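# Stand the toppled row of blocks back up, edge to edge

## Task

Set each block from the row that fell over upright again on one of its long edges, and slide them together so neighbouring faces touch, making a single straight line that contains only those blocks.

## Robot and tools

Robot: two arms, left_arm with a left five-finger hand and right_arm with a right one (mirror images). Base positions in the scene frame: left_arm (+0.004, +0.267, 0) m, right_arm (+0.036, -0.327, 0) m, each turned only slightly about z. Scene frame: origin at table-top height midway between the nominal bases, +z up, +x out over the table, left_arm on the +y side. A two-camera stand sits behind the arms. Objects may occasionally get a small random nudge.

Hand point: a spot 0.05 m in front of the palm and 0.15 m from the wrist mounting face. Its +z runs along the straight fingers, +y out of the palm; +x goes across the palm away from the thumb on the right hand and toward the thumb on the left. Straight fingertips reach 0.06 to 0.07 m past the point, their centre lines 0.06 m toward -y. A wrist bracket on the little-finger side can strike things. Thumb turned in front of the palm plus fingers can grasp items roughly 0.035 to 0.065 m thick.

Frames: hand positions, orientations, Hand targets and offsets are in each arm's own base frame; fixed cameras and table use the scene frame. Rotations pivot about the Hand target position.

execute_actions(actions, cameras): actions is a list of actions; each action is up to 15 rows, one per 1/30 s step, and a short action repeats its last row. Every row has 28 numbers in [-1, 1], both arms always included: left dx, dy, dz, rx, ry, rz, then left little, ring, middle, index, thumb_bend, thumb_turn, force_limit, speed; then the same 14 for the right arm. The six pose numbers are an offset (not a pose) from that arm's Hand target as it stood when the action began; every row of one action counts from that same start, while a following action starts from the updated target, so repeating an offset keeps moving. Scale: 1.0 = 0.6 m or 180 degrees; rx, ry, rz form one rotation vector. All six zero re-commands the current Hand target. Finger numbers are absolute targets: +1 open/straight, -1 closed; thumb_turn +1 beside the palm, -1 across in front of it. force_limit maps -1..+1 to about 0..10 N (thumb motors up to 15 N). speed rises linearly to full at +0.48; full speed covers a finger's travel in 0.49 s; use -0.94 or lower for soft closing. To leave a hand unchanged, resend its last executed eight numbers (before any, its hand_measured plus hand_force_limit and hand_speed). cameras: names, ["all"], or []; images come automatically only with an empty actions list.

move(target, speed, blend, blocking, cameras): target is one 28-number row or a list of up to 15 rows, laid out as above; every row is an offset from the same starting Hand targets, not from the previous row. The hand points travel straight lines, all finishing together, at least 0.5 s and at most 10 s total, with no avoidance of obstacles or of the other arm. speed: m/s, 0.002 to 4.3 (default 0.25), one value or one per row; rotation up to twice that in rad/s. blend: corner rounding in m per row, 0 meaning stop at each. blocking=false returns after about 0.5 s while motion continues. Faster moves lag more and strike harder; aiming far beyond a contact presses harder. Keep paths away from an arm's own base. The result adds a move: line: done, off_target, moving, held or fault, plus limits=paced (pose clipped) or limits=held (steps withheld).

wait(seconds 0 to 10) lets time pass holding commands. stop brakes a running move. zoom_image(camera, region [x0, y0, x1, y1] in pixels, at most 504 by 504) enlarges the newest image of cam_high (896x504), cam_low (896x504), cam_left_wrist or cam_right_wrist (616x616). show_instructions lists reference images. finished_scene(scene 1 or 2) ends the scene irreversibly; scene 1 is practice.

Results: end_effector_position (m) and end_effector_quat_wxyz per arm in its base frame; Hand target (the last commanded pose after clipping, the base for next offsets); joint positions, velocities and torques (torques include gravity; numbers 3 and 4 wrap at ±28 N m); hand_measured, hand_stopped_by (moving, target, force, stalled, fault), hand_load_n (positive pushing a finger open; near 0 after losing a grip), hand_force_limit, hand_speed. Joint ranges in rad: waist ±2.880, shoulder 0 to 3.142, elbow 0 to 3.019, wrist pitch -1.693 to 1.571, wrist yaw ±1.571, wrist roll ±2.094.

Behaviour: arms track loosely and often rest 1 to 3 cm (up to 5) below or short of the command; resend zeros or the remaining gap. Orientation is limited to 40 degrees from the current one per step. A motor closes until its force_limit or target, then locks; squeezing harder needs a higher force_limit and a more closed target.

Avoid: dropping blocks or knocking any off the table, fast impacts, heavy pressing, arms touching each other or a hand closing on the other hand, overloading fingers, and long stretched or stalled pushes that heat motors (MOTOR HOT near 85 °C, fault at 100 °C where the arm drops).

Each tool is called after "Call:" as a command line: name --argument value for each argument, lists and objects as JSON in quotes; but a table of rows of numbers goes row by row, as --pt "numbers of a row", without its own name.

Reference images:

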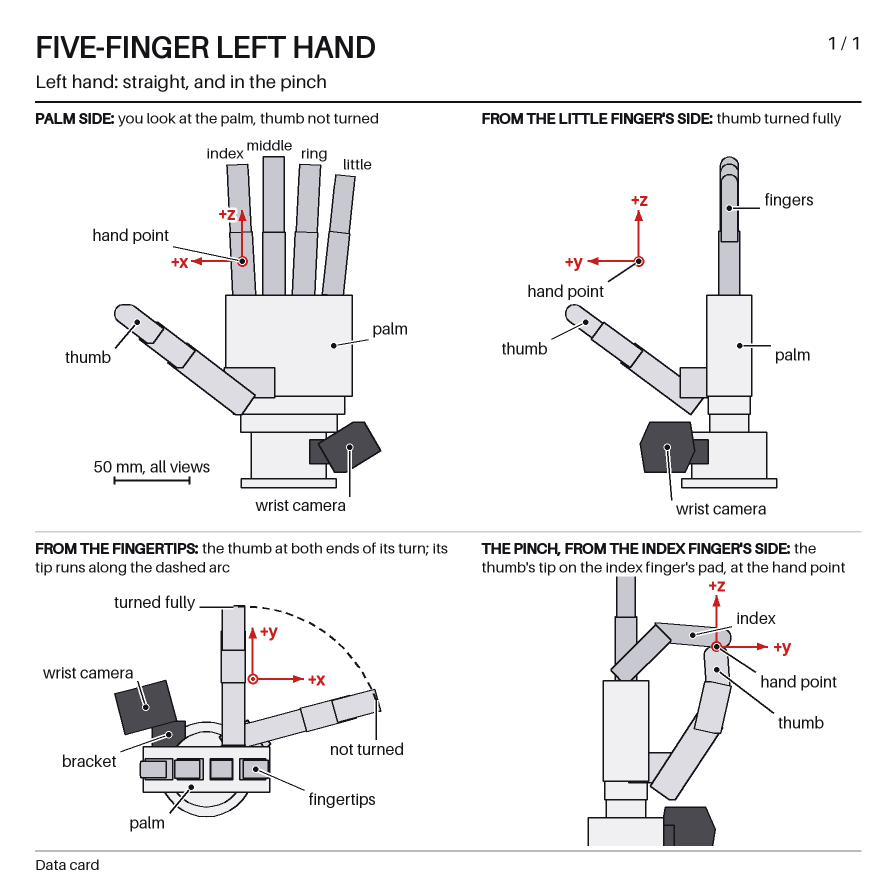

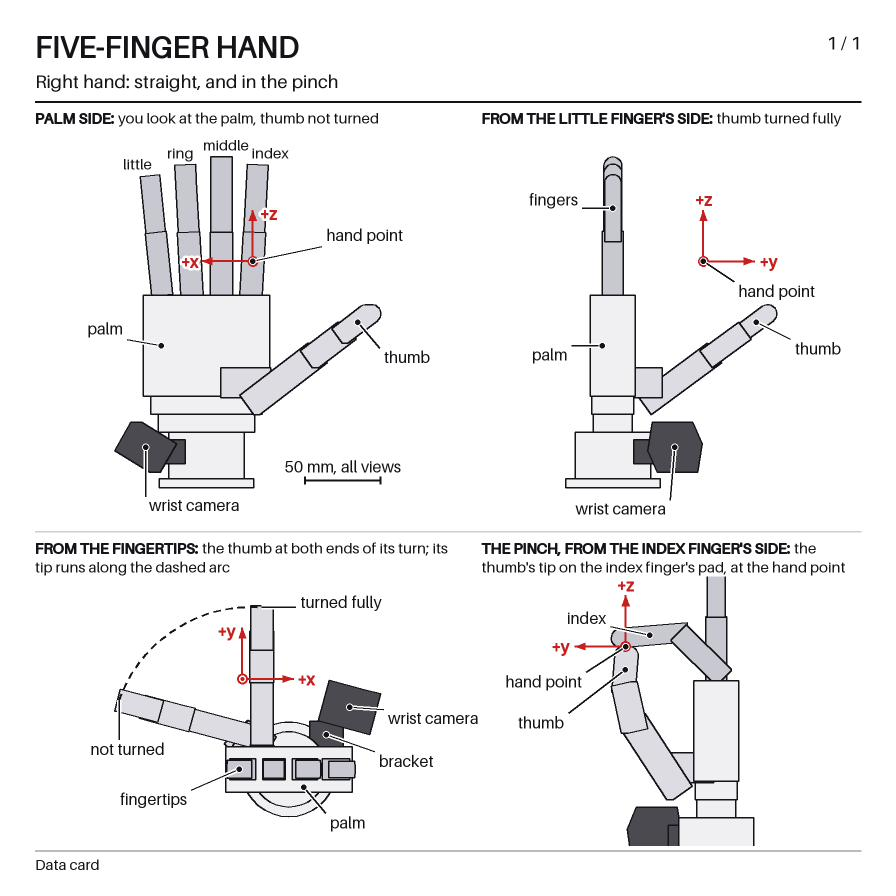

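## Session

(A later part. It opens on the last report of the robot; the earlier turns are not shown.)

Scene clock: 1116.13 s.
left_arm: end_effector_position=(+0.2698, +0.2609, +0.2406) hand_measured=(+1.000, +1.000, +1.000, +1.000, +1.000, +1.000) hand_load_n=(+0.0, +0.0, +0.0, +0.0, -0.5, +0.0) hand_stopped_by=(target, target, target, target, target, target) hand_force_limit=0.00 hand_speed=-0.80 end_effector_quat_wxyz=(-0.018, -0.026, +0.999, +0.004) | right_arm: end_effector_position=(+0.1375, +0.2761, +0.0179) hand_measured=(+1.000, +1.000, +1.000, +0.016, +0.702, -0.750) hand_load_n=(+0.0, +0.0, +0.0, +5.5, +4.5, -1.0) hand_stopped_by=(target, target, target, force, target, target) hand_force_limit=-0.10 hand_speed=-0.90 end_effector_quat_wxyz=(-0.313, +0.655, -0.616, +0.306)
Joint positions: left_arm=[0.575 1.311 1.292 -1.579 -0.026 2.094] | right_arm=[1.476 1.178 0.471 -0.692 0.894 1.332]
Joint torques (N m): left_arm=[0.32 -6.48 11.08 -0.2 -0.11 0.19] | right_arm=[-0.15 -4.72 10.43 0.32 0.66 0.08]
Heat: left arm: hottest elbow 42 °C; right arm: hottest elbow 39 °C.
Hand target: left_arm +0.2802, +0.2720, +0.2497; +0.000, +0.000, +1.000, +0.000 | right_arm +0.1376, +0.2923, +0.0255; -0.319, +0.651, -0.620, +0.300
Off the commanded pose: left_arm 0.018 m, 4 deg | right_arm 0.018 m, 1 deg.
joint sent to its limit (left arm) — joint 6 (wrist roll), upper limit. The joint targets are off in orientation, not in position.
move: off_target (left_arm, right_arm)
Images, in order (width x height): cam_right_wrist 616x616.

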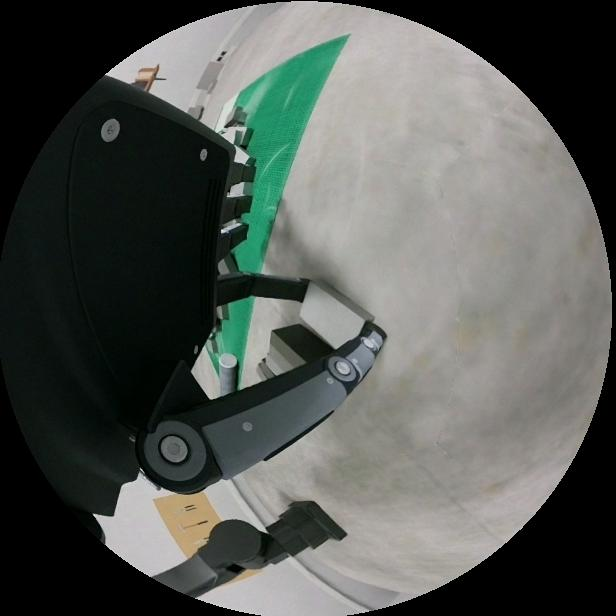

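Now lift 12 mm slowly.

Call:
move --target '[0,0,0,0,0,0, 1,1,1,1,1,1,0.0,-0.8, 0.0,0.0,0.022,0.0,0.0,0, 1,1,1,-0.2,0.7,-0.75,-0.1,-0.9]' --speed 0.03 --cameras '["cam_high","cam_right_wrist"]'

Call:
zoom_image --camera "cam_right_wrist" --region '[240, 230, 430, 390]'

Call:
zoom_image --camera "cam_high" --region '[560, 190, 660, 300]'

Scene clock: 1120.50 s.
left_arm: end_effector_position=(+0.2698, +0.2609, +0.2406) hand_measured=(+1.000, +1.000, +1.000, +1.000, +1.000, +1.000) hand_load_n=(+0.0, +0.0, +0.0, +0.0, +0.0, +0.0) hand_stopped_by=(target, target, target, target, target, target) hand_force_limit=0.00 hand_speed=-0.80 end_effector_quat_wxyz=(-0.018, -0.026, +0.999, +0.004) | right_arm: end_effector_position=(+0.1367, +0.2711, +0.0200) hand_measured=(+1.000, +1.000, +1.000, +0.016, +0.702, -0.750) hand_load_n=(+0.0, +0.0, +0.0, +5.5, +4.5, -0.5) hand_stopped_by=(target, target, target, force, target, target) hand_force_limit=-0.10 hand_speed=-0.90 end_effector_quat_wxyz=(-0.300, +0.661, -0.611, +0.315)
Joint positions: left_arm=[0.575 1.311 1.292 -1.579 -0.026 2.094] | right_arm=[1.476 1.178 0.486 -0.742 0.892 1.332]
Joint torques (N m): left_arm=[0.38 -6.48 11.1 -0.18 -0.11 0.18] | right_arm=[-1.38 -7.12 10.99 0.51 0.65 0.04]
Heat: left arm: hottest elbow 42 °C; right arm: hottest elbow 39 °C.
Hand target: left_arm +0.2802, +0.2720, +0.2497; +0.000, +0.000, +1.000, +0.000 | right_arm +0.1375, +0.2923, +0.0386; -0.319, +0.652, -0.620, +0.300
Off the commanded pose: left_arm 0.018 m, 4 deg | right_arm 0.028 m, 3 deg.
joint sent to its limit (left arm) — joint 6 (wrist roll), upper limit. The joint targets are off in orientation, not in position.
move: off_target (left_arm, right_arm)
Images, in order (width x height): cam_high 896x504, cam_right_wrist 616x616.

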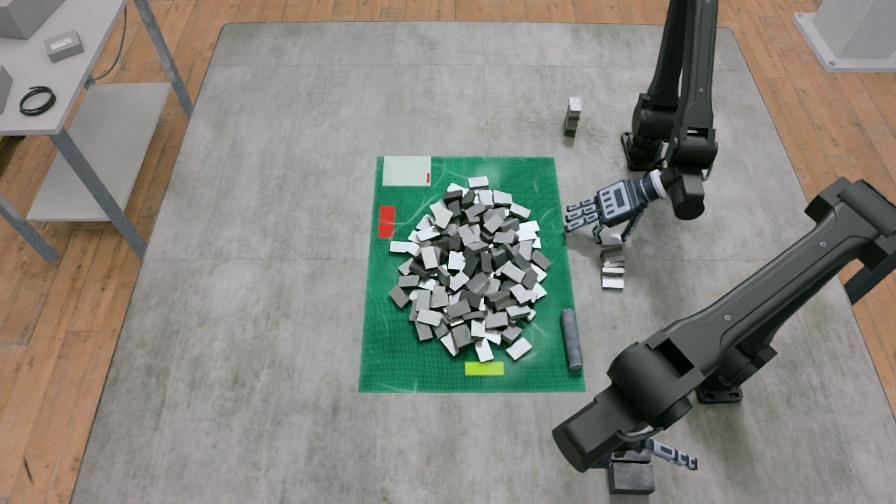

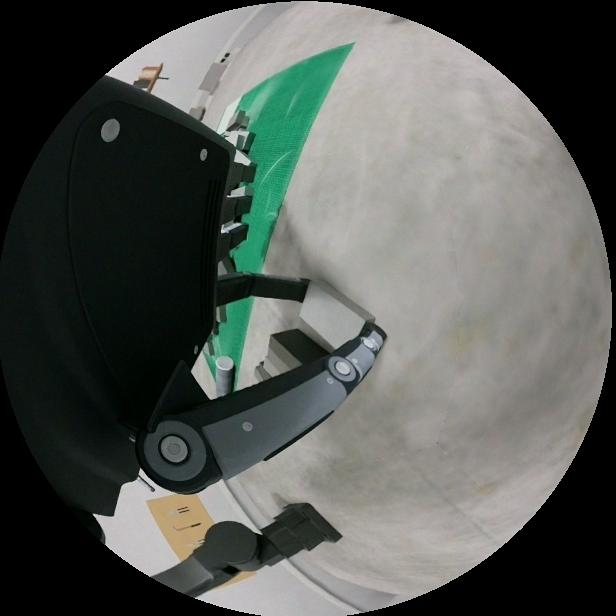

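Scaled by 2.653 from the camera's 616x616 image, which has a finer 880x880 frame.

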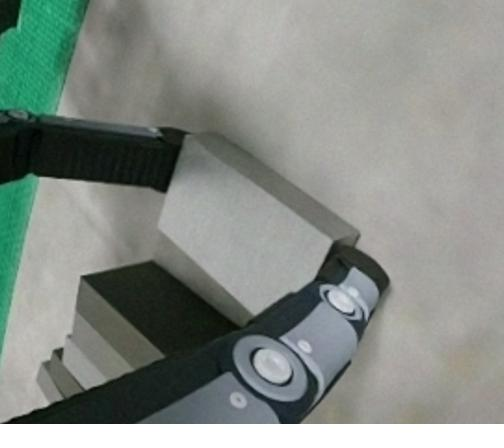

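Scaled by 4.582 from the camera's 896x504 image, which has a finer 1280x720 frame.

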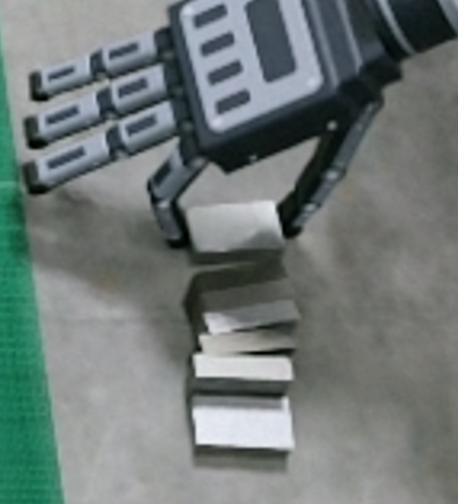

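Call:
move --target '[0,0,0,0,0,0, 1,1,1,1,1,1,0.0,-0.8, 0.0,0.0,0.03,0.0,0.0,0, 1,1,1,-0.2,0.7,-0.75,-0.1,-0.9]' --speed 0.03 --cameras '["cam_high","cam_right_wrist"]'

Call:
zoom_image --camera "cam_right_wrist" --region '[240, 230, 430, 390]'

Call:
zoom_image --camera "cam_high" --region '[560, 190, 660, 300]'

Scene clock: 1124.47 s.
left_arm: end_effector_position=(+0.2698, +0.2609, +0.2406) hand_measured=(+1.000, +1.000, +1.000, +1.000, +1.000, +1.000) hand_load_n=(+0.0, -0.5, +0.0, +0.0, +0.0, +0.0) hand_stopped_by=(target, target, target, target, target, target) hand_force_limit=0.00 hand_speed=-0.80 end_effector_quat_wxyz=(-0.018, -0.026, +0.999, +0.004) | right_arm: end_effector_position=(+0.1366, +0.2709, +0.0351) hand_measured=(+1.000, +1.000, +1.000, +0.016, +0.702, -0.750) hand_load_n=(+0.0, +0.0, +0.0, +5.5, +4.5, -0.5) hand_stopped_by=(target, target, target, force, target, target) hand_force_limit=-0.10 hand_speed=-0.90 end_effector_quat_wxyz=(-0.297, +0.662, -0.610, +0.317)
Joint positions: left_arm=[0.575 1.311 1.292 -1.579 -0.026 2.094] | right_arm=[1.476 1.143 0.513 -0.811 0.892 1.332]
Joint torques (N m): left_arm=[0.32 -6.48 11.08 -0.2 -0.11 0.18] | right_arm=[-1.03 -7.77 11.47 0.38 0.66 -0.03]
Heat: left arm: hottest elbow 42 °C; right arm: hottest elbow 40 °C.
Hand target: left_arm +0.2802, +0.2720, +0.2497; +0.000, +0.000, +1.000, +0.000 | right_arm +0.1376, +0.2922, +0.0565; -0.319, +0.652, -0.620, +0.300
Off the commanded pose: left_arm 0.018 m, 4 deg | right_arm 0.030 m, 4 deg.
joint sent to its limit (left arm) — joint 6 (wrist roll), upper limit. The joint targets are off in orientation, not in position.
move: off_target (left_arm, right_arm)
Images, in order (width x height): cam_high 896x504, cam_right_wrist 616x616.

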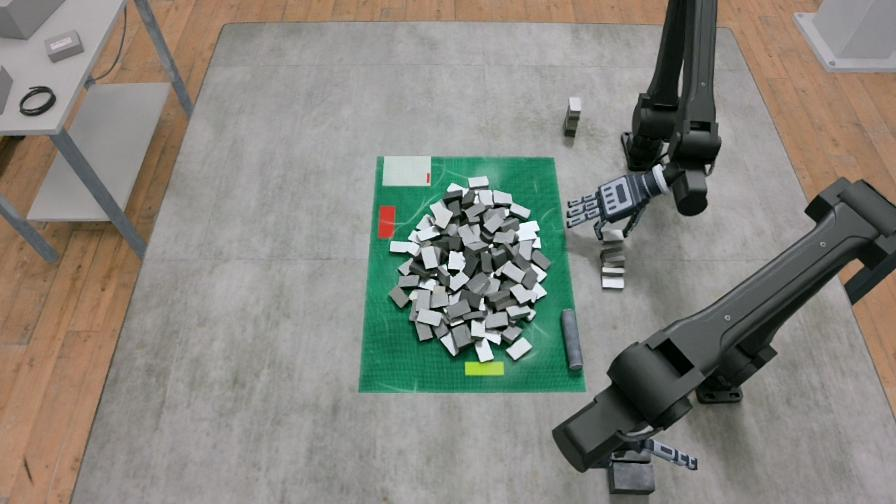

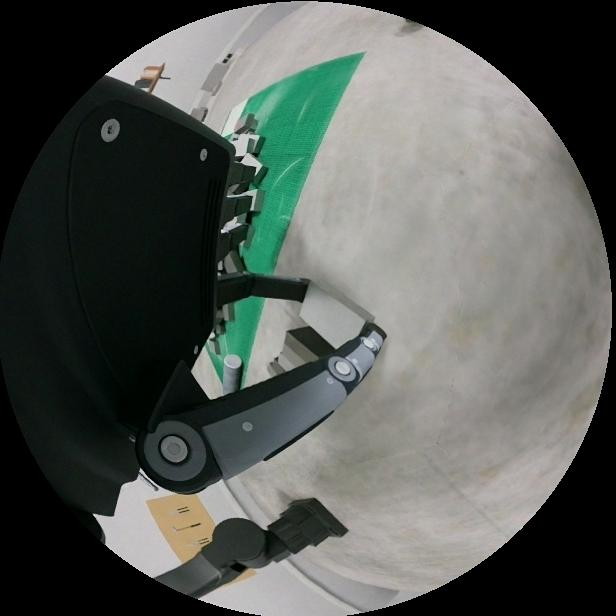

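Scaled by 2.653 from the camera's 616x616 image, which has a finer 880x880 frame.

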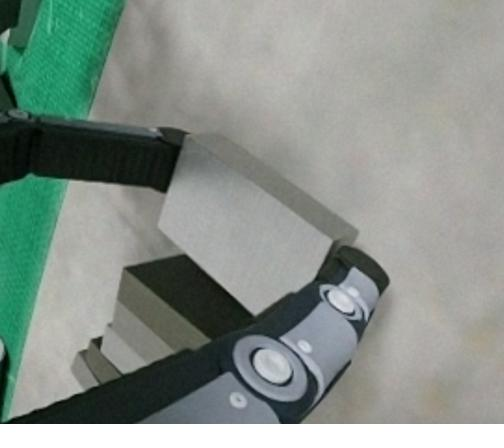

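Scaled by 4.582 from the camera's 896x504 image, which has a finer 1280x720 frame.

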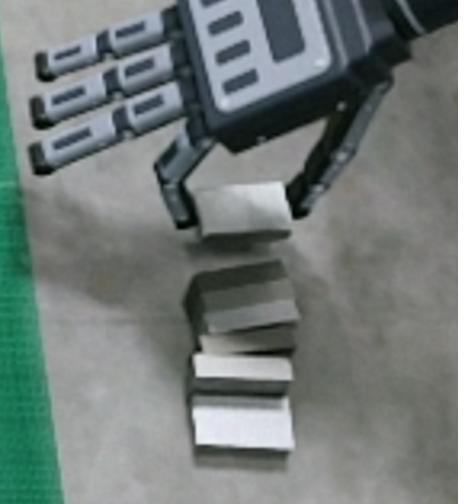

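Call:
move --target '[0,0,0,0,0,0, 1,1,1,1,1,1,0.0,-0.8, 0.0,0.0,0.037,0.0,0.0,0.03, 1,1,1,-0.2,0.7,-0.75,-0.1,-0.9]' --speed 0.04 --cameras '["cam_high","cam_right_wrist"]'

Call:
zoom_image --camera "cam_right_wrist" --region '[240, 230, 430, 390]'

Call:
zoom_image --camera "cam_high" --region '[560, 190, 660, 300]'

Scene clock: 1207.17 s.
left_arm: end_effector_position=(+0.2698, +0.2609, +0.2406) hand_measured=(+1.000, +1.000, +1.000, +1.000, +1.000, +1.000) hand_load_n=(+0.0, +0.0, +0.0, +0.0, +0.0, +0.0) hand_stopped_by=(target, target, target, target, target, target) hand_force_limit=0.00 hand_speed=-0.80 end_effector_quat_wxyz=(-0.018, -0.026, +0.999, +0.004) | right_arm: end_effector_position=(+0.1330, +0.2726, +0.0576) hand_measured=(+1.000, +1.000, +1.000, +0.016, +0.702, -0.750) hand_load_n=(+0.0, +0.0, +0.0, +6.0, +5.0, -0.5) hand_stopped_by=(target, target, target, force, target, target) hand_force_limit=-0.10 hand_speed=-0.90 end_effector_quat_wxyz=(-0.309, +0.692, -0.580, +0.300)
Joint positions: left_arm=[0.575 1.311 1.292 -1.579 -0.026 2.094] | right_arm=[1.469 1.037 0.513 -0.801 0.866 1.18]
Joint torques (N m): left_arm=[0.26 -6.48 11.1 -0.2 -0.11 0.19] | right_arm=[-1.14 -7.06 11.38 1.54 0.63 -0.22]
Heat: left arm: hottest elbow 43 °C; right arm: hottest elbow 45 °C.
Hand target: left_arm +0.2802, +0.2720, +0.2497; +0.000, +0.000, +1.000, +0.000 | right_arm +0.1375, +0.2923, +0.0788; -0.333, +0.680, -0.588, +0.285
Off the commanded pose: left_arm 0.018 m, 4 deg | right_arm 0.029 m, 4 deg.
joint sent to its limit (left arm) — joint 6 (wrist roll), upper limit. The joint targets are off in orientation, not in position.
move: off_target (left_arm, right_arm)
Images, in order (width x height): cam_high 896x504, cam_right_wrist 616x616.

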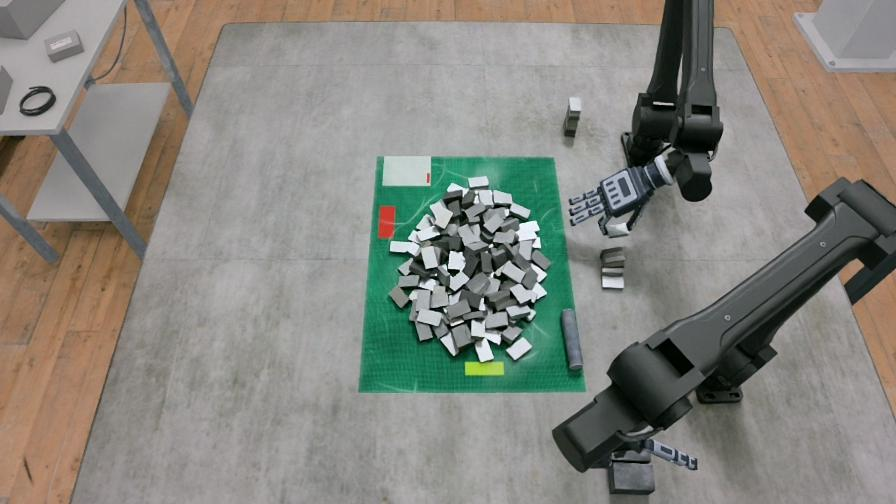

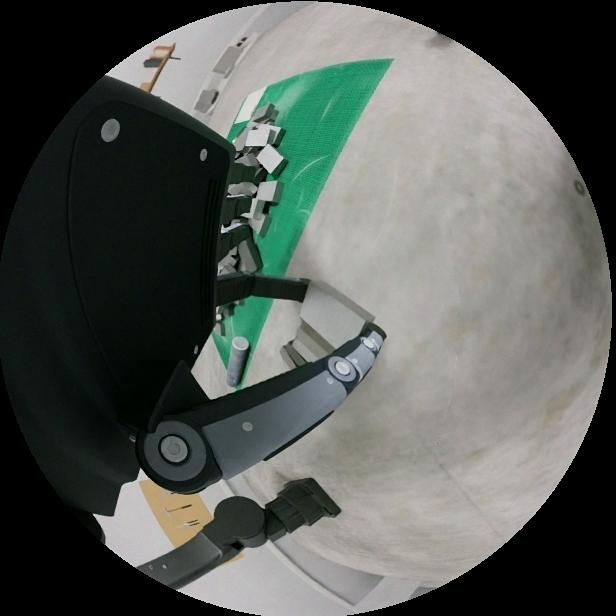

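Scaled by 2.653 from the camera's 616x616 image, which has a finer 880x880 frame.

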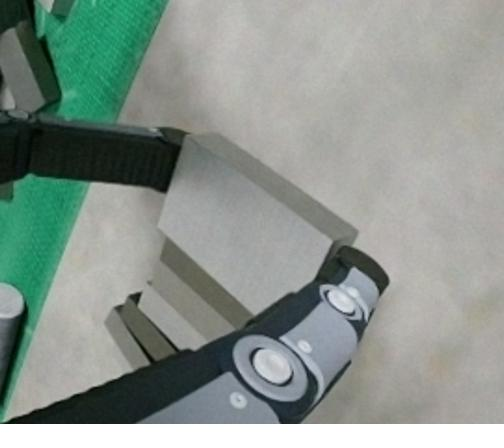

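Scaled by 4.582 from the camera's 896x504 image, which has a finer 1280x720 frame.

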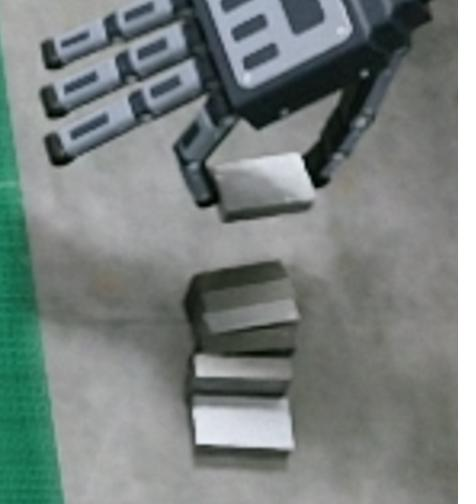

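Call:
move --target '[0,0,0,0,0,0, 1,1,1,1,1,1,0.0,-0.8, 0.02,0.05,0.0,0.0,0.0,0.0, 1,1,1,-0.2,0.7,-0.75,-0.1,-0.9]' --speed 0.04 --cameras '["cam_high","cam_right_wrist"]'

Call:
zoom_image --camera "cam_right_wrist" --region '[240, 230, 430, 390]'

Call:
zoom_image --camera "cam_high" --region '[560, 190, 660, 300]'

Scene clock: 1216.13 s.
left_arm: end_effector_position=(+0.2698, +0.2609, +0.2406) hand_measured=(+1.000, +1.000, +1.000, +1.000, +1.000, +1.000) hand_load_n=(+0.0, +0.0, +0.0, +0.0, +0.0, +0.0) hand_stopped_by=(target, target, target, target, target, target) hand_force_limit=0.00 hand_speed=-0.80 end_effector_quat_wxyz=(-0.018, -0.026, +0.999, +0.004) | right_arm: end_effector_position=(+0.1435, +0.3000, +0.0634) hand_measured=(+1.000, +1.000, +1.000, +0.016, +0.702, -0.750) hand_load_n=(+0.0, +0.0, +0.0, +5.5, +4.5, -1.0) hand_stopped_by=(target, target, target, force, target, target) hand_force_limit=-0.10 hand_speed=-0.90 end_effector_quat_wxyz=(-0.318, +0.688, -0.583, +0.294)
Joint positions: left_arm=[0.575 1.311 1.292 -1.579 -0.026 2.094] | right_arm=[1.439 1.099 0.563 -0.732 0.856 1.136]
Joint torques (N m): left_arm=[0.26 -6.48 11.1 -0.18 -0.11 0.19] | right_arm=[-1.32 -5.25 12.63 1.69 0.61 -0.13]
Heat: left arm: hottest elbow 43 °C; right arm: hottest elbow 46 °C.
Hand target: left_arm +0.2802, +0.2720, +0.2497; +0.000, +0.000, +1.000, +0.000 | right_arm +0.1495, +0.3222, +0.0787; -0.332, +0.680, -0.588, +0.285
Off the commanded pose: left_arm 0.018 m, 4 deg | right_arm 0.028 m, 2 deg.
joint sent to its limit (left arm) — joint 6 (wrist roll), upper limit. The joint targets are off in orientation, not in position.
move: off_target (left_arm, right_arm)
Images, in order (width x height): cam_high 896x504, cam_right_wrist 616x616.

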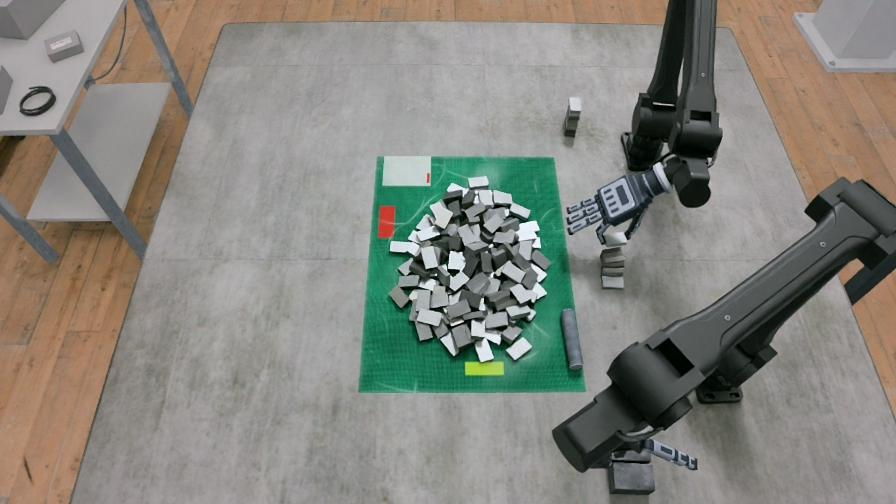

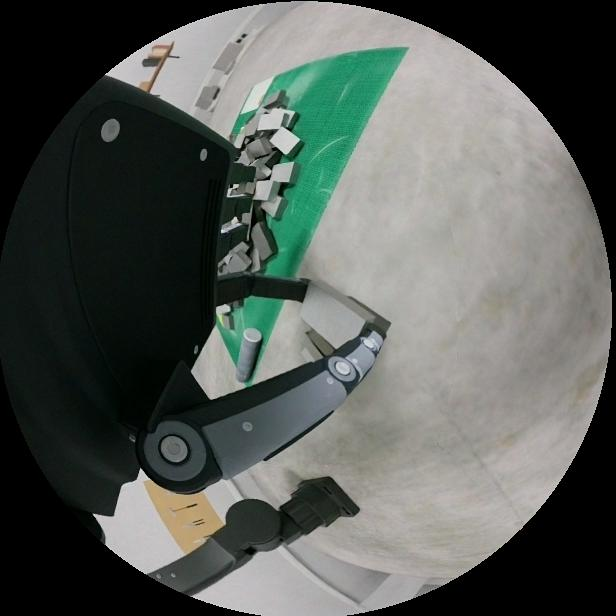

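Scaled by 2.653 from the camera's 616x616 image, which has a finer 880x880 frame.

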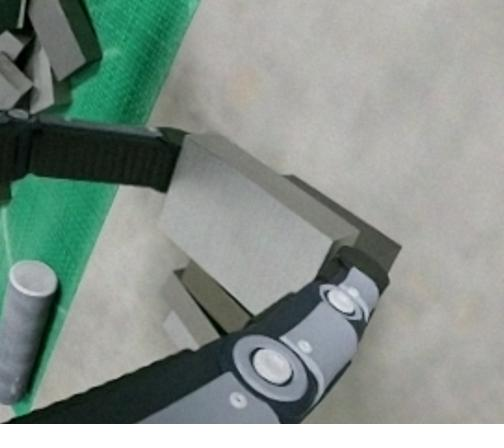

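Scaled by 4.582 from the camera's 896x504 image, which has a finer 1280x720 frame.

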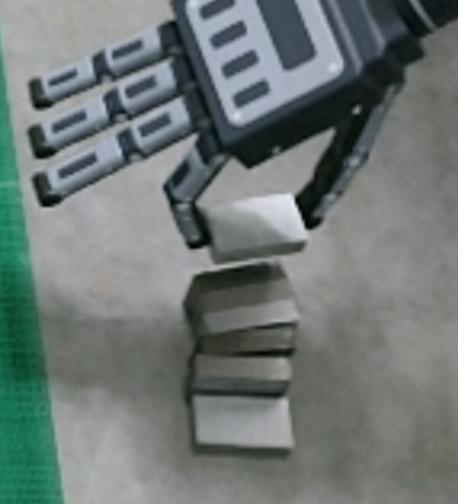

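Call:
execute_actions --actions '[]'

Call:
zoom_image --camera "cam_high" --region '[560, 190, 660, 300]'

Call:
zoom_image --camera "cam_right_wrist" --region '[180, 180, 480, 480]'

Scene clock: 1238.80 s.
left_arm: end_effector_position=(+0.2698, +0.2609, +0.2406) hand_measured=(+1.000, +1.000, +1.000, +1.000, +1.000, +1.000) hand_load_n=(+0.0, +0.0, +0.0, +0.0, +0.0, +0.0) hand_stopped_by=(target, target, target, target, target, target) hand_force_limit=0.00 hand_speed=-0.80 end_effector_quat_wxyz=(-0.018, -0.026, +0.999, +0.004) | right_arm: end_effector_position=(+0.1435, +0.3000, +0.0634) hand_measured=(+1.000, +1.000, +1.000, +0.016, +0.702, -0.750) hand_load_n=(+0.0, +0.0, +0.0, +5.5, +4.5, -0.5) hand_stopped_by=(target, target, target, force, target, target) hand_force_limit=-0.10 hand_speed=-0.90 end_effector_quat_wxyz=(-0.318, +0.688, -0.583, +0.294)
Joint positions: left_arm=[0.575 1.311 1.292 -1.579 -0.026 2.094] | right_arm=[1.439 1.099 0.563 -0.731 0.856 1.135]
Joint velocities: within noise
Joint torques (N m): left_arm=[0.26 -6.48 11.1 -0.18 -0.11 0.19] | right_arm=[-1.67 -4.48 12.31 1.29 0.64 -0.17]
Heat: left arm: hottest elbow 43 °C; right arm: hottest elbow 48 °C.
Hand target: left_arm +0.2802, +0.2720, +0.2497; +0.000, +0.000, +1.000, +0.000 | right_arm +0.1495, +0.3222, +0.0787; -0.332, +0.680, -0.588, +0.285
Off the commanded pose: left_arm 0.018 m, 4 deg | right_arm 0.028 m, 2 deg.

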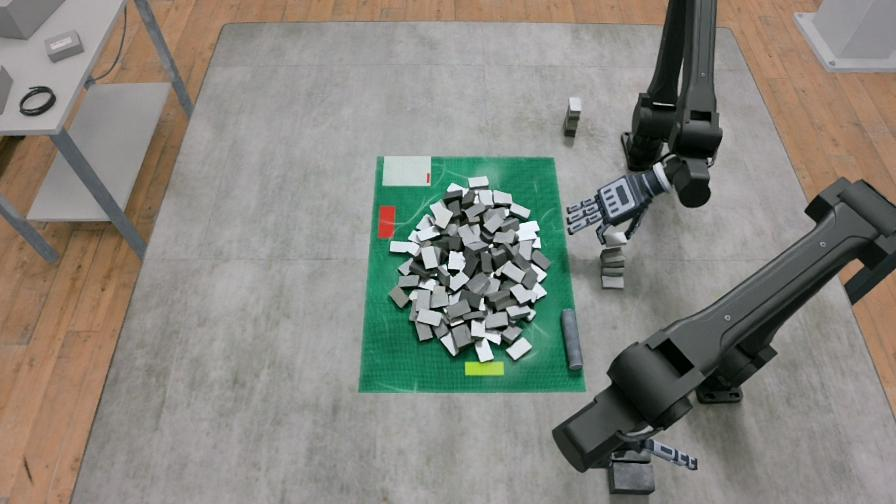

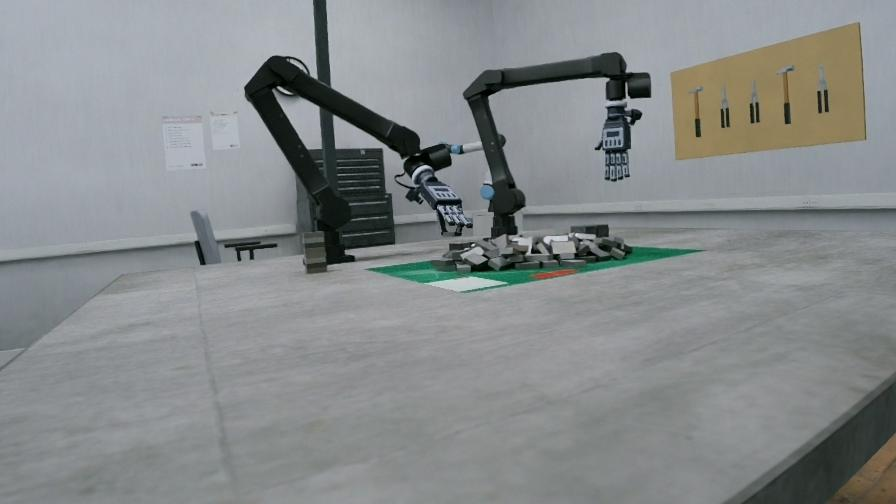

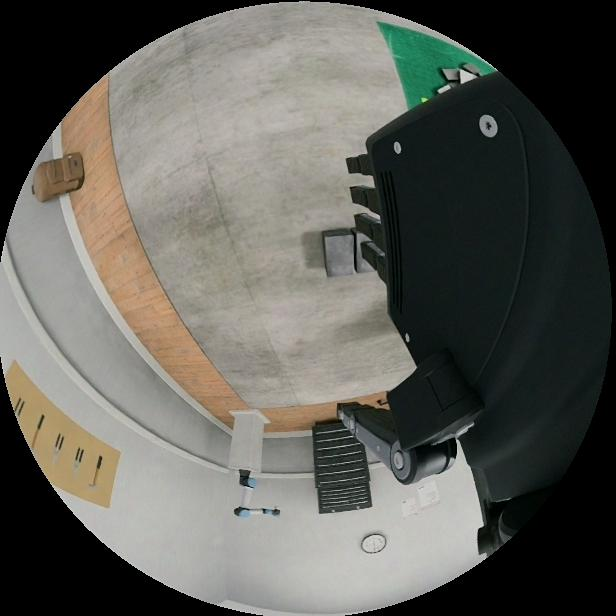

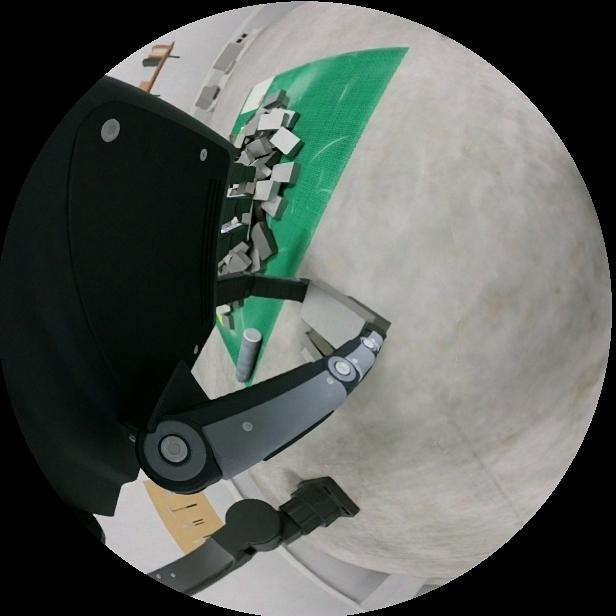

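Scaled by 4.582 from the camera's 896x504 image, which has a finer 1280x720 frame.

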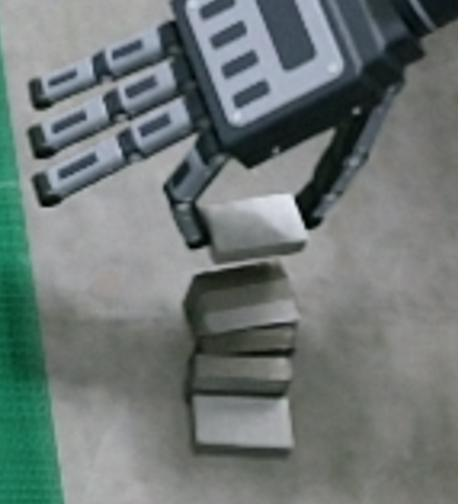

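Scaled by 1.680 from the camera's 616x616 image, which has a finer 880x880 frame.

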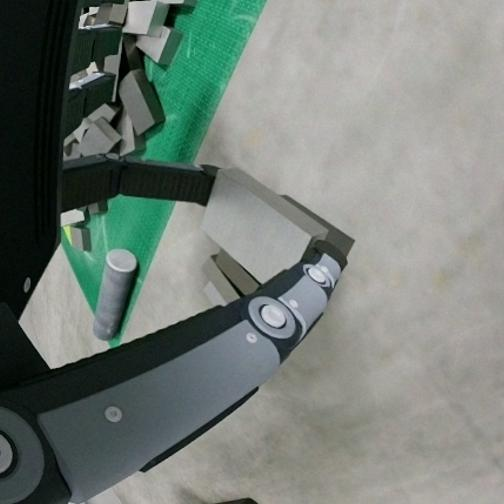

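Call:
move --target '[0,0,0,0,0,0,1,1,1,1,1,1,0.0,-0.8,0.01,0,-0.03,0,0,0,1,1,1,-0.2,0.7,-0.75,-0.1,-0.9]' --speed 0.03 --cameras '["cam_high","cam_right_wrist"]'

Call:
zoom_image --camera "cam_high" --region '[560, 190, 660, 300]'

Call:
zoom_image --camera "cam_right_wrist" --region '[240, 230, 430, 390]'

Scene clock: 1266.57 s.
left_arm: end_effector_position=(+0.2698, +0.2609, +0.2406) hand_measured=(+1.000, +1.000, +1.000, +1.000, +1.000, +1.000) hand_load_n=(+0.0, +0.0, +0.0, +0.0, +0.0, +0.0) hand_stopped_by=(target, target, target, target, target, target) hand_force_limit=0.00 hand_speed=-0.80 end_effector_quat_wxyz=(-0.018, -0.026, +0.999, +0.004) | right_arm: end_effector_position=(+0.1514, +0.3143, +0.0582) hand_measured=(+1.000, +1.000, +1.000, +0.016, +0.702, -0.750) hand_load_n=(-0.5, +0.0, +0.0, +5.5, +4.5, -0.5) hand_stopped_by=(target, target, target, force, target, target) hand_force_limit=-0.10 hand_speed=-0.90 end_effector_quat_wxyz=(-0.329, +0.682, -0.587, +0.286)
Joint positions: left_arm=[0.575 1.311 1.292 -1.579 -0.026 2.094] | right_arm=[1.417 1.137 0.563 -0.64 0.848 1.104]
Joint torques (N m): left_arm=[0.26 -6.48 11.1 -0.2 -0.11 0.18] | right_arm=[-1.96 -5.71 9.63 1.32 0.55 -0.16]
Heat: left arm: hottest elbow 43 °C; right arm: hottest elbow 49 °C.
Hand target: left_arm +0.2802, +0.2720, +0.2497; +0.000, +0.000, +1.000, +0.000 | right_arm +0.1555, +0.3222, +0.0607; -0.332, +0.680, -0.588, +0.285
Off the commanded pose: left_arm 0.018 m, 4 deg | right_arm 0.009 m, 1 deg.
joint sent to its limit (left arm) — joint 6 (wrist roll), upper limit. The joint targets are off in orientation, not in position.
move: off_target (left_arm)
Images, in order (width x height): cam_high 896x504, cam_right_wrist 616x616.

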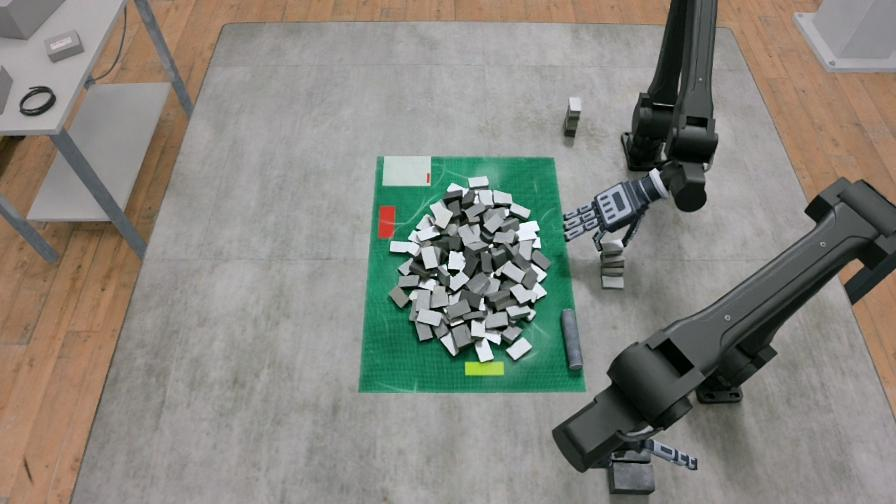

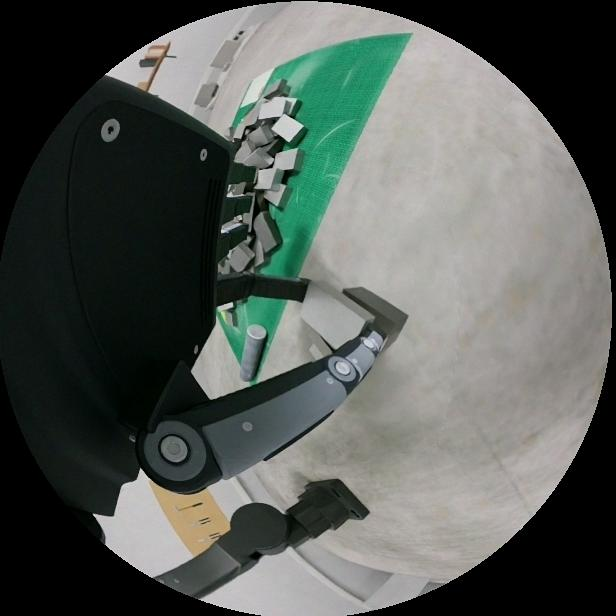

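Scaled by 4.582 from the camera's 896x504 image, which has a finer 1280x720 frame.

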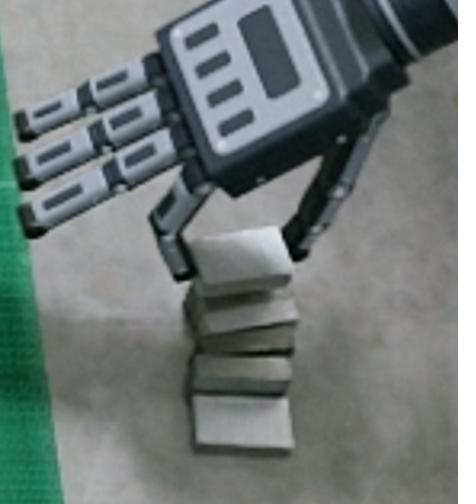

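Scaled by 2.653 from the camera's 616x616 image, which has a finer 880x880 frame.

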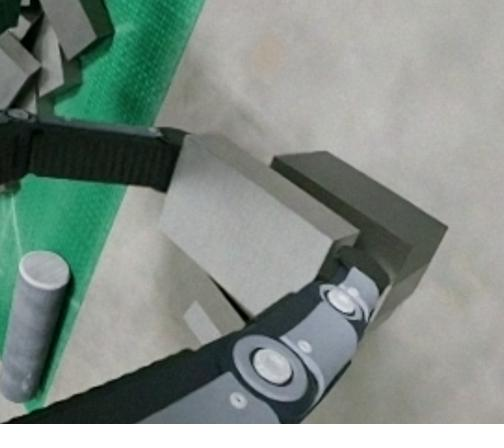

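Call:
move --target '[0,0,0,0,0,0,1,1,1,1,1,1,0.0,-0.8,0,-0.035,0,0,0,0,1,1,1,-0.2,0.7,-0.75,-0.1,-0.9]' --speed 0.03 --cameras '["cam_high","cam_right_wrist"]'

Call:
zoom_image --camera "cam_high" --region '[560, 190, 660, 300]'

Scene clock: 1297.23 s.
left_arm: end_effector_position=(+0.2698, +0.2609, +0.2406) hand_measured=(+1.000, +1.000, +1.000, +1.000, +1.000, +1.000) hand_load_n=(+0.0, +0.0, +0.0, +0.0, +0.0, +0.0) hand_stopped_by=(target, target, target, target, target, target) hand_force_limit=0.00 hand_speed=-0.80 end_effector_quat_wxyz=(-0.018, -0.026, +0.999, +0.004) | right_arm: end_effector_position=(+0.1524, +0.2984, +0.0533) hand_measured=(+1.000, +1.000, +1.000, +0.016, +0.702, -0.750) hand_load_n=(+0.0, +0.0, +0.0, +5.5, +5.0, -1.0) hand_stopped_by=(target, target, target, force, target, target) hand_force_limit=-0.10 hand_speed=-0.90 end_effector_quat_wxyz=(-0.323, +0.685, -0.585, +0.289)
Joint positions: left_arm=[0.575 1.311 1.292 -1.579 -0.026 2.094] | right_arm=[1.403 1.102 0.527 -0.639 0.843 1.085]
Joint torques (N m): left_arm=[0.32 -6.48 11.08 -0.18 -0.11 0.18] | right_arm=[-1.44 -7.59 8.68 1.59 0.56 -0.17]
Heat: left arm: hottest elbow 43 °C; right arm: hottest elbow 46 °C.
Hand target: left_arm +0.2802, +0.2720, +0.2497; +0.000, +0.000, +1.000, +0.000 | right_arm +0.1556, +0.3013, +0.0608; -0.332, +0.680, -0.588, +0.285
Off the commanded pose: left_arm 0.018 m, 4 deg | right_arm 0.009 m, 1 deg.
joint sent to its limit (left arm) — joint 6 (wrist roll), upper limit. The joint targets are off in orientation, not in position.
move: off_target (left_arm)
Images, in order (width x height): cam_high 896x504, cam_right_wrist 616x616.

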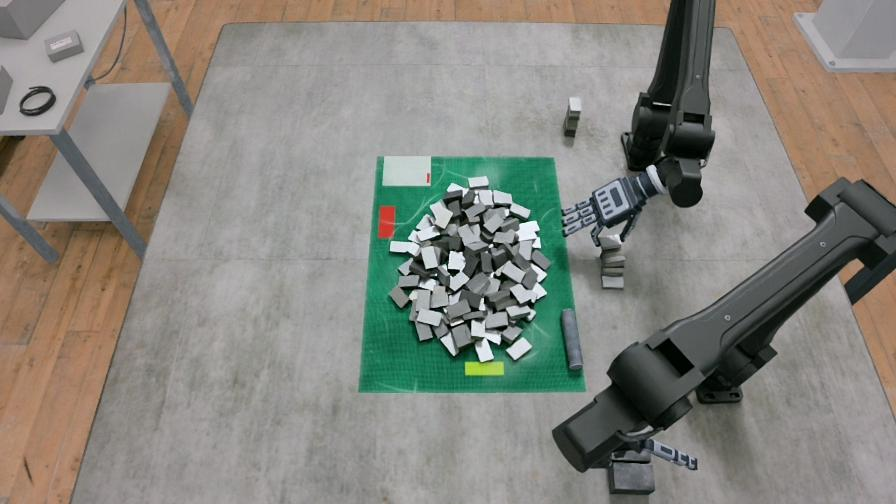

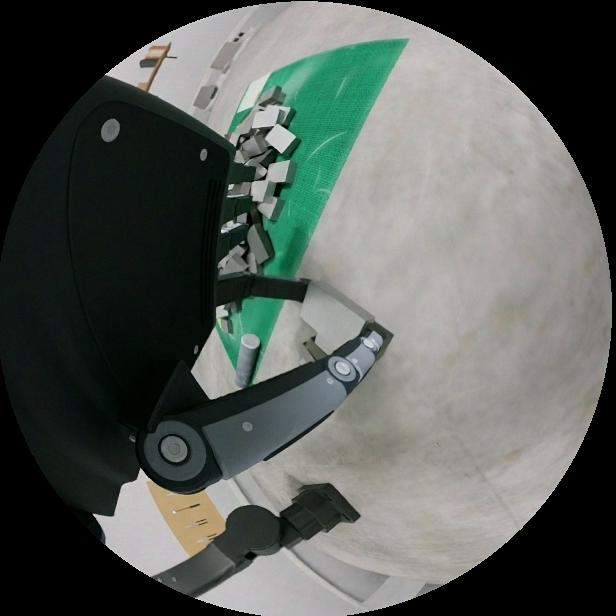

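Scaled by 4.582 from the camera's 896x504 image, which has a finer 1280x720 frame.

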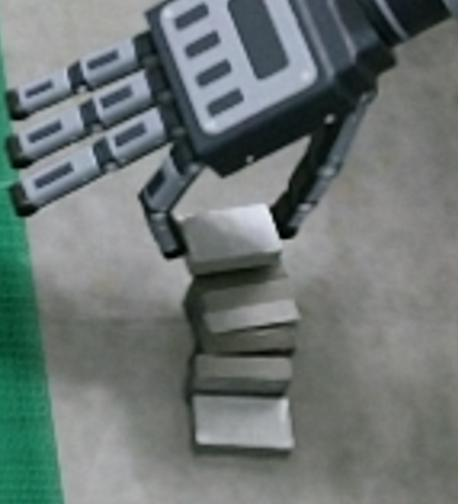

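Call:
move --target '[0,0,0,0,0,0,1,1,1,1,1,1,0.0,-0.8,0,0,-0.02,0,0,0,1,1,1,-0.2,0.7,-0.75,-0.1,-0.9]' --speed 0.02 --cameras '["cam_high","cam_right_wrist"]'

Call:
zoom_image --camera "cam_high" --region '[560, 190, 660, 300]'

Call:
zoom_image --camera "cam_right_wrist" --region '[240, 230, 430, 390]'

Scene clock: 1306.53 s.
left_arm: end_effector_position=(+0.2698, +0.2609, +0.2406) hand_measured=(+1.000, +1.000, +1.000, +1.000, +1.000, +1.000) hand_load_n=(+0.0, +0.0, +0.0, +0.0, +0.0, +0.0) hand_stopped_by=(target, target, target, target, target, target) hand_force_limit=0.00 hand_speed=-0.80 end_effector_quat_wxyz=(-0.018, -0.026, +0.999, +0.004) | right_arm: end_effector_position=(+0.1524, +0.2984, +0.0483) hand_measured=(+1.000, +1.000, +1.000, +0.016, +0.702, -0.750) hand_load_n=(+0.0, +0.0, +0.0, +5.5, +5.0, -0.5) hand_stopped_by=(target, target, target, force, target, target) hand_force_limit=-0.10 hand_speed=-0.90 end_effector_quat_wxyz=(-0.330, +0.682, -0.587, +0.285)
Joint positions: left_arm=[0.575 1.311 1.292 -1.579 -0.026 2.094] | right_arm=[1.403 1.102 0.507 -0.6 0.843 1.085]
Joint torques (N m): left_arm=[0.32 -6.48 11.08 -0.18 -0.11 0.18] | right_arm=[-1.73 -6.01 8.58 1.58 0.53 -0.17]
Heat: left arm: hottest elbow 43 °C; right arm: hottest elbow 44 °C.
Hand target: left_arm +0.2802, +0.2720, +0.2497; +0.000, +0.000, +1.000, +0.000 | right_arm +0.1555, +0.3013, +0.0487; -0.332, +0.680, -0.588, +0.285
Off the commanded pose: left_arm 0.018 m, 4 deg | right_arm 0.004 m, 0 deg.
joint sent to its limit (left arm) — joint 6 (wrist roll), upper limit. The joint targets are off in orientation, not in position.
move: off_target (left_arm)
Images, in order (width x height): cam_high 896x504, cam_right_wrist 616x616.

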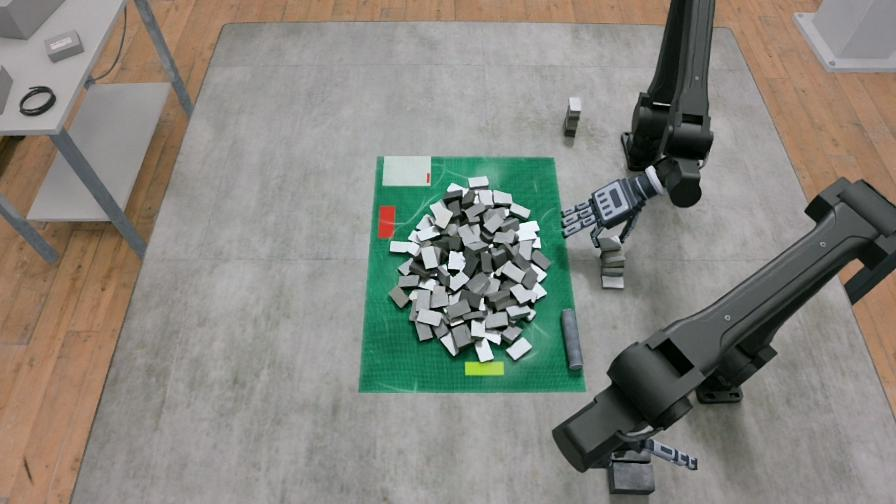

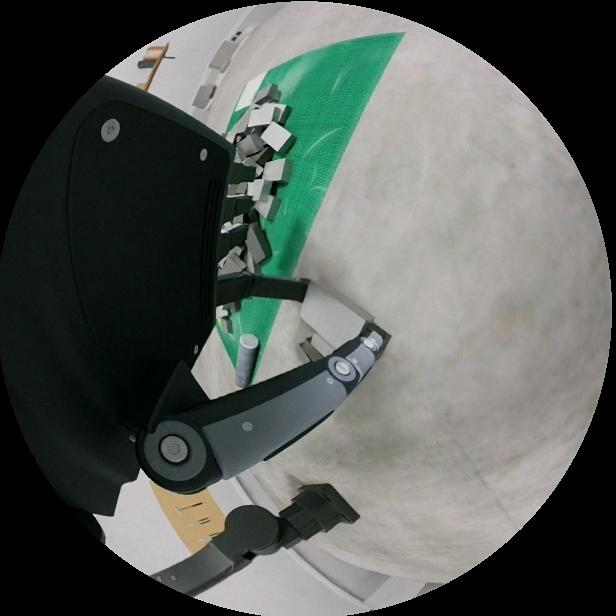

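Scaled by 4.582 from the camera's 896x504 image, which has a finer 1280x720 frame.

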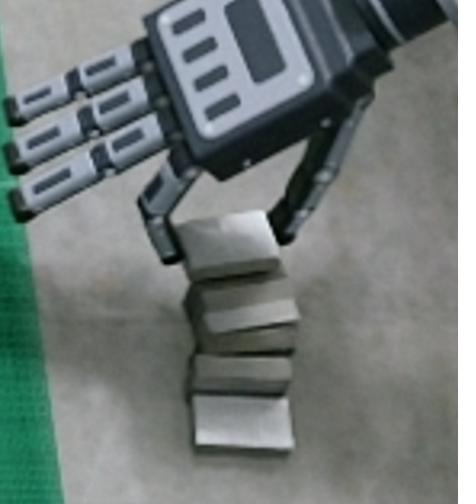

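Scaled by 2.653 from the camera's 616x616 image, which has a finer 880x880 frame.

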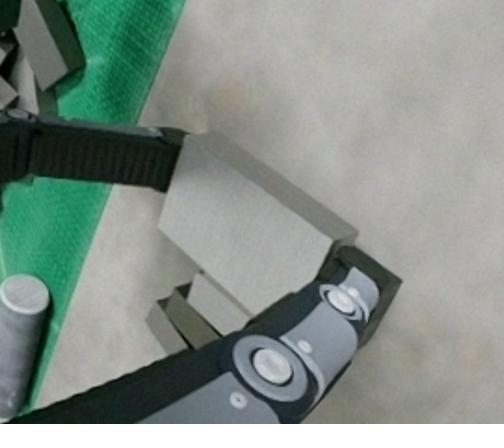

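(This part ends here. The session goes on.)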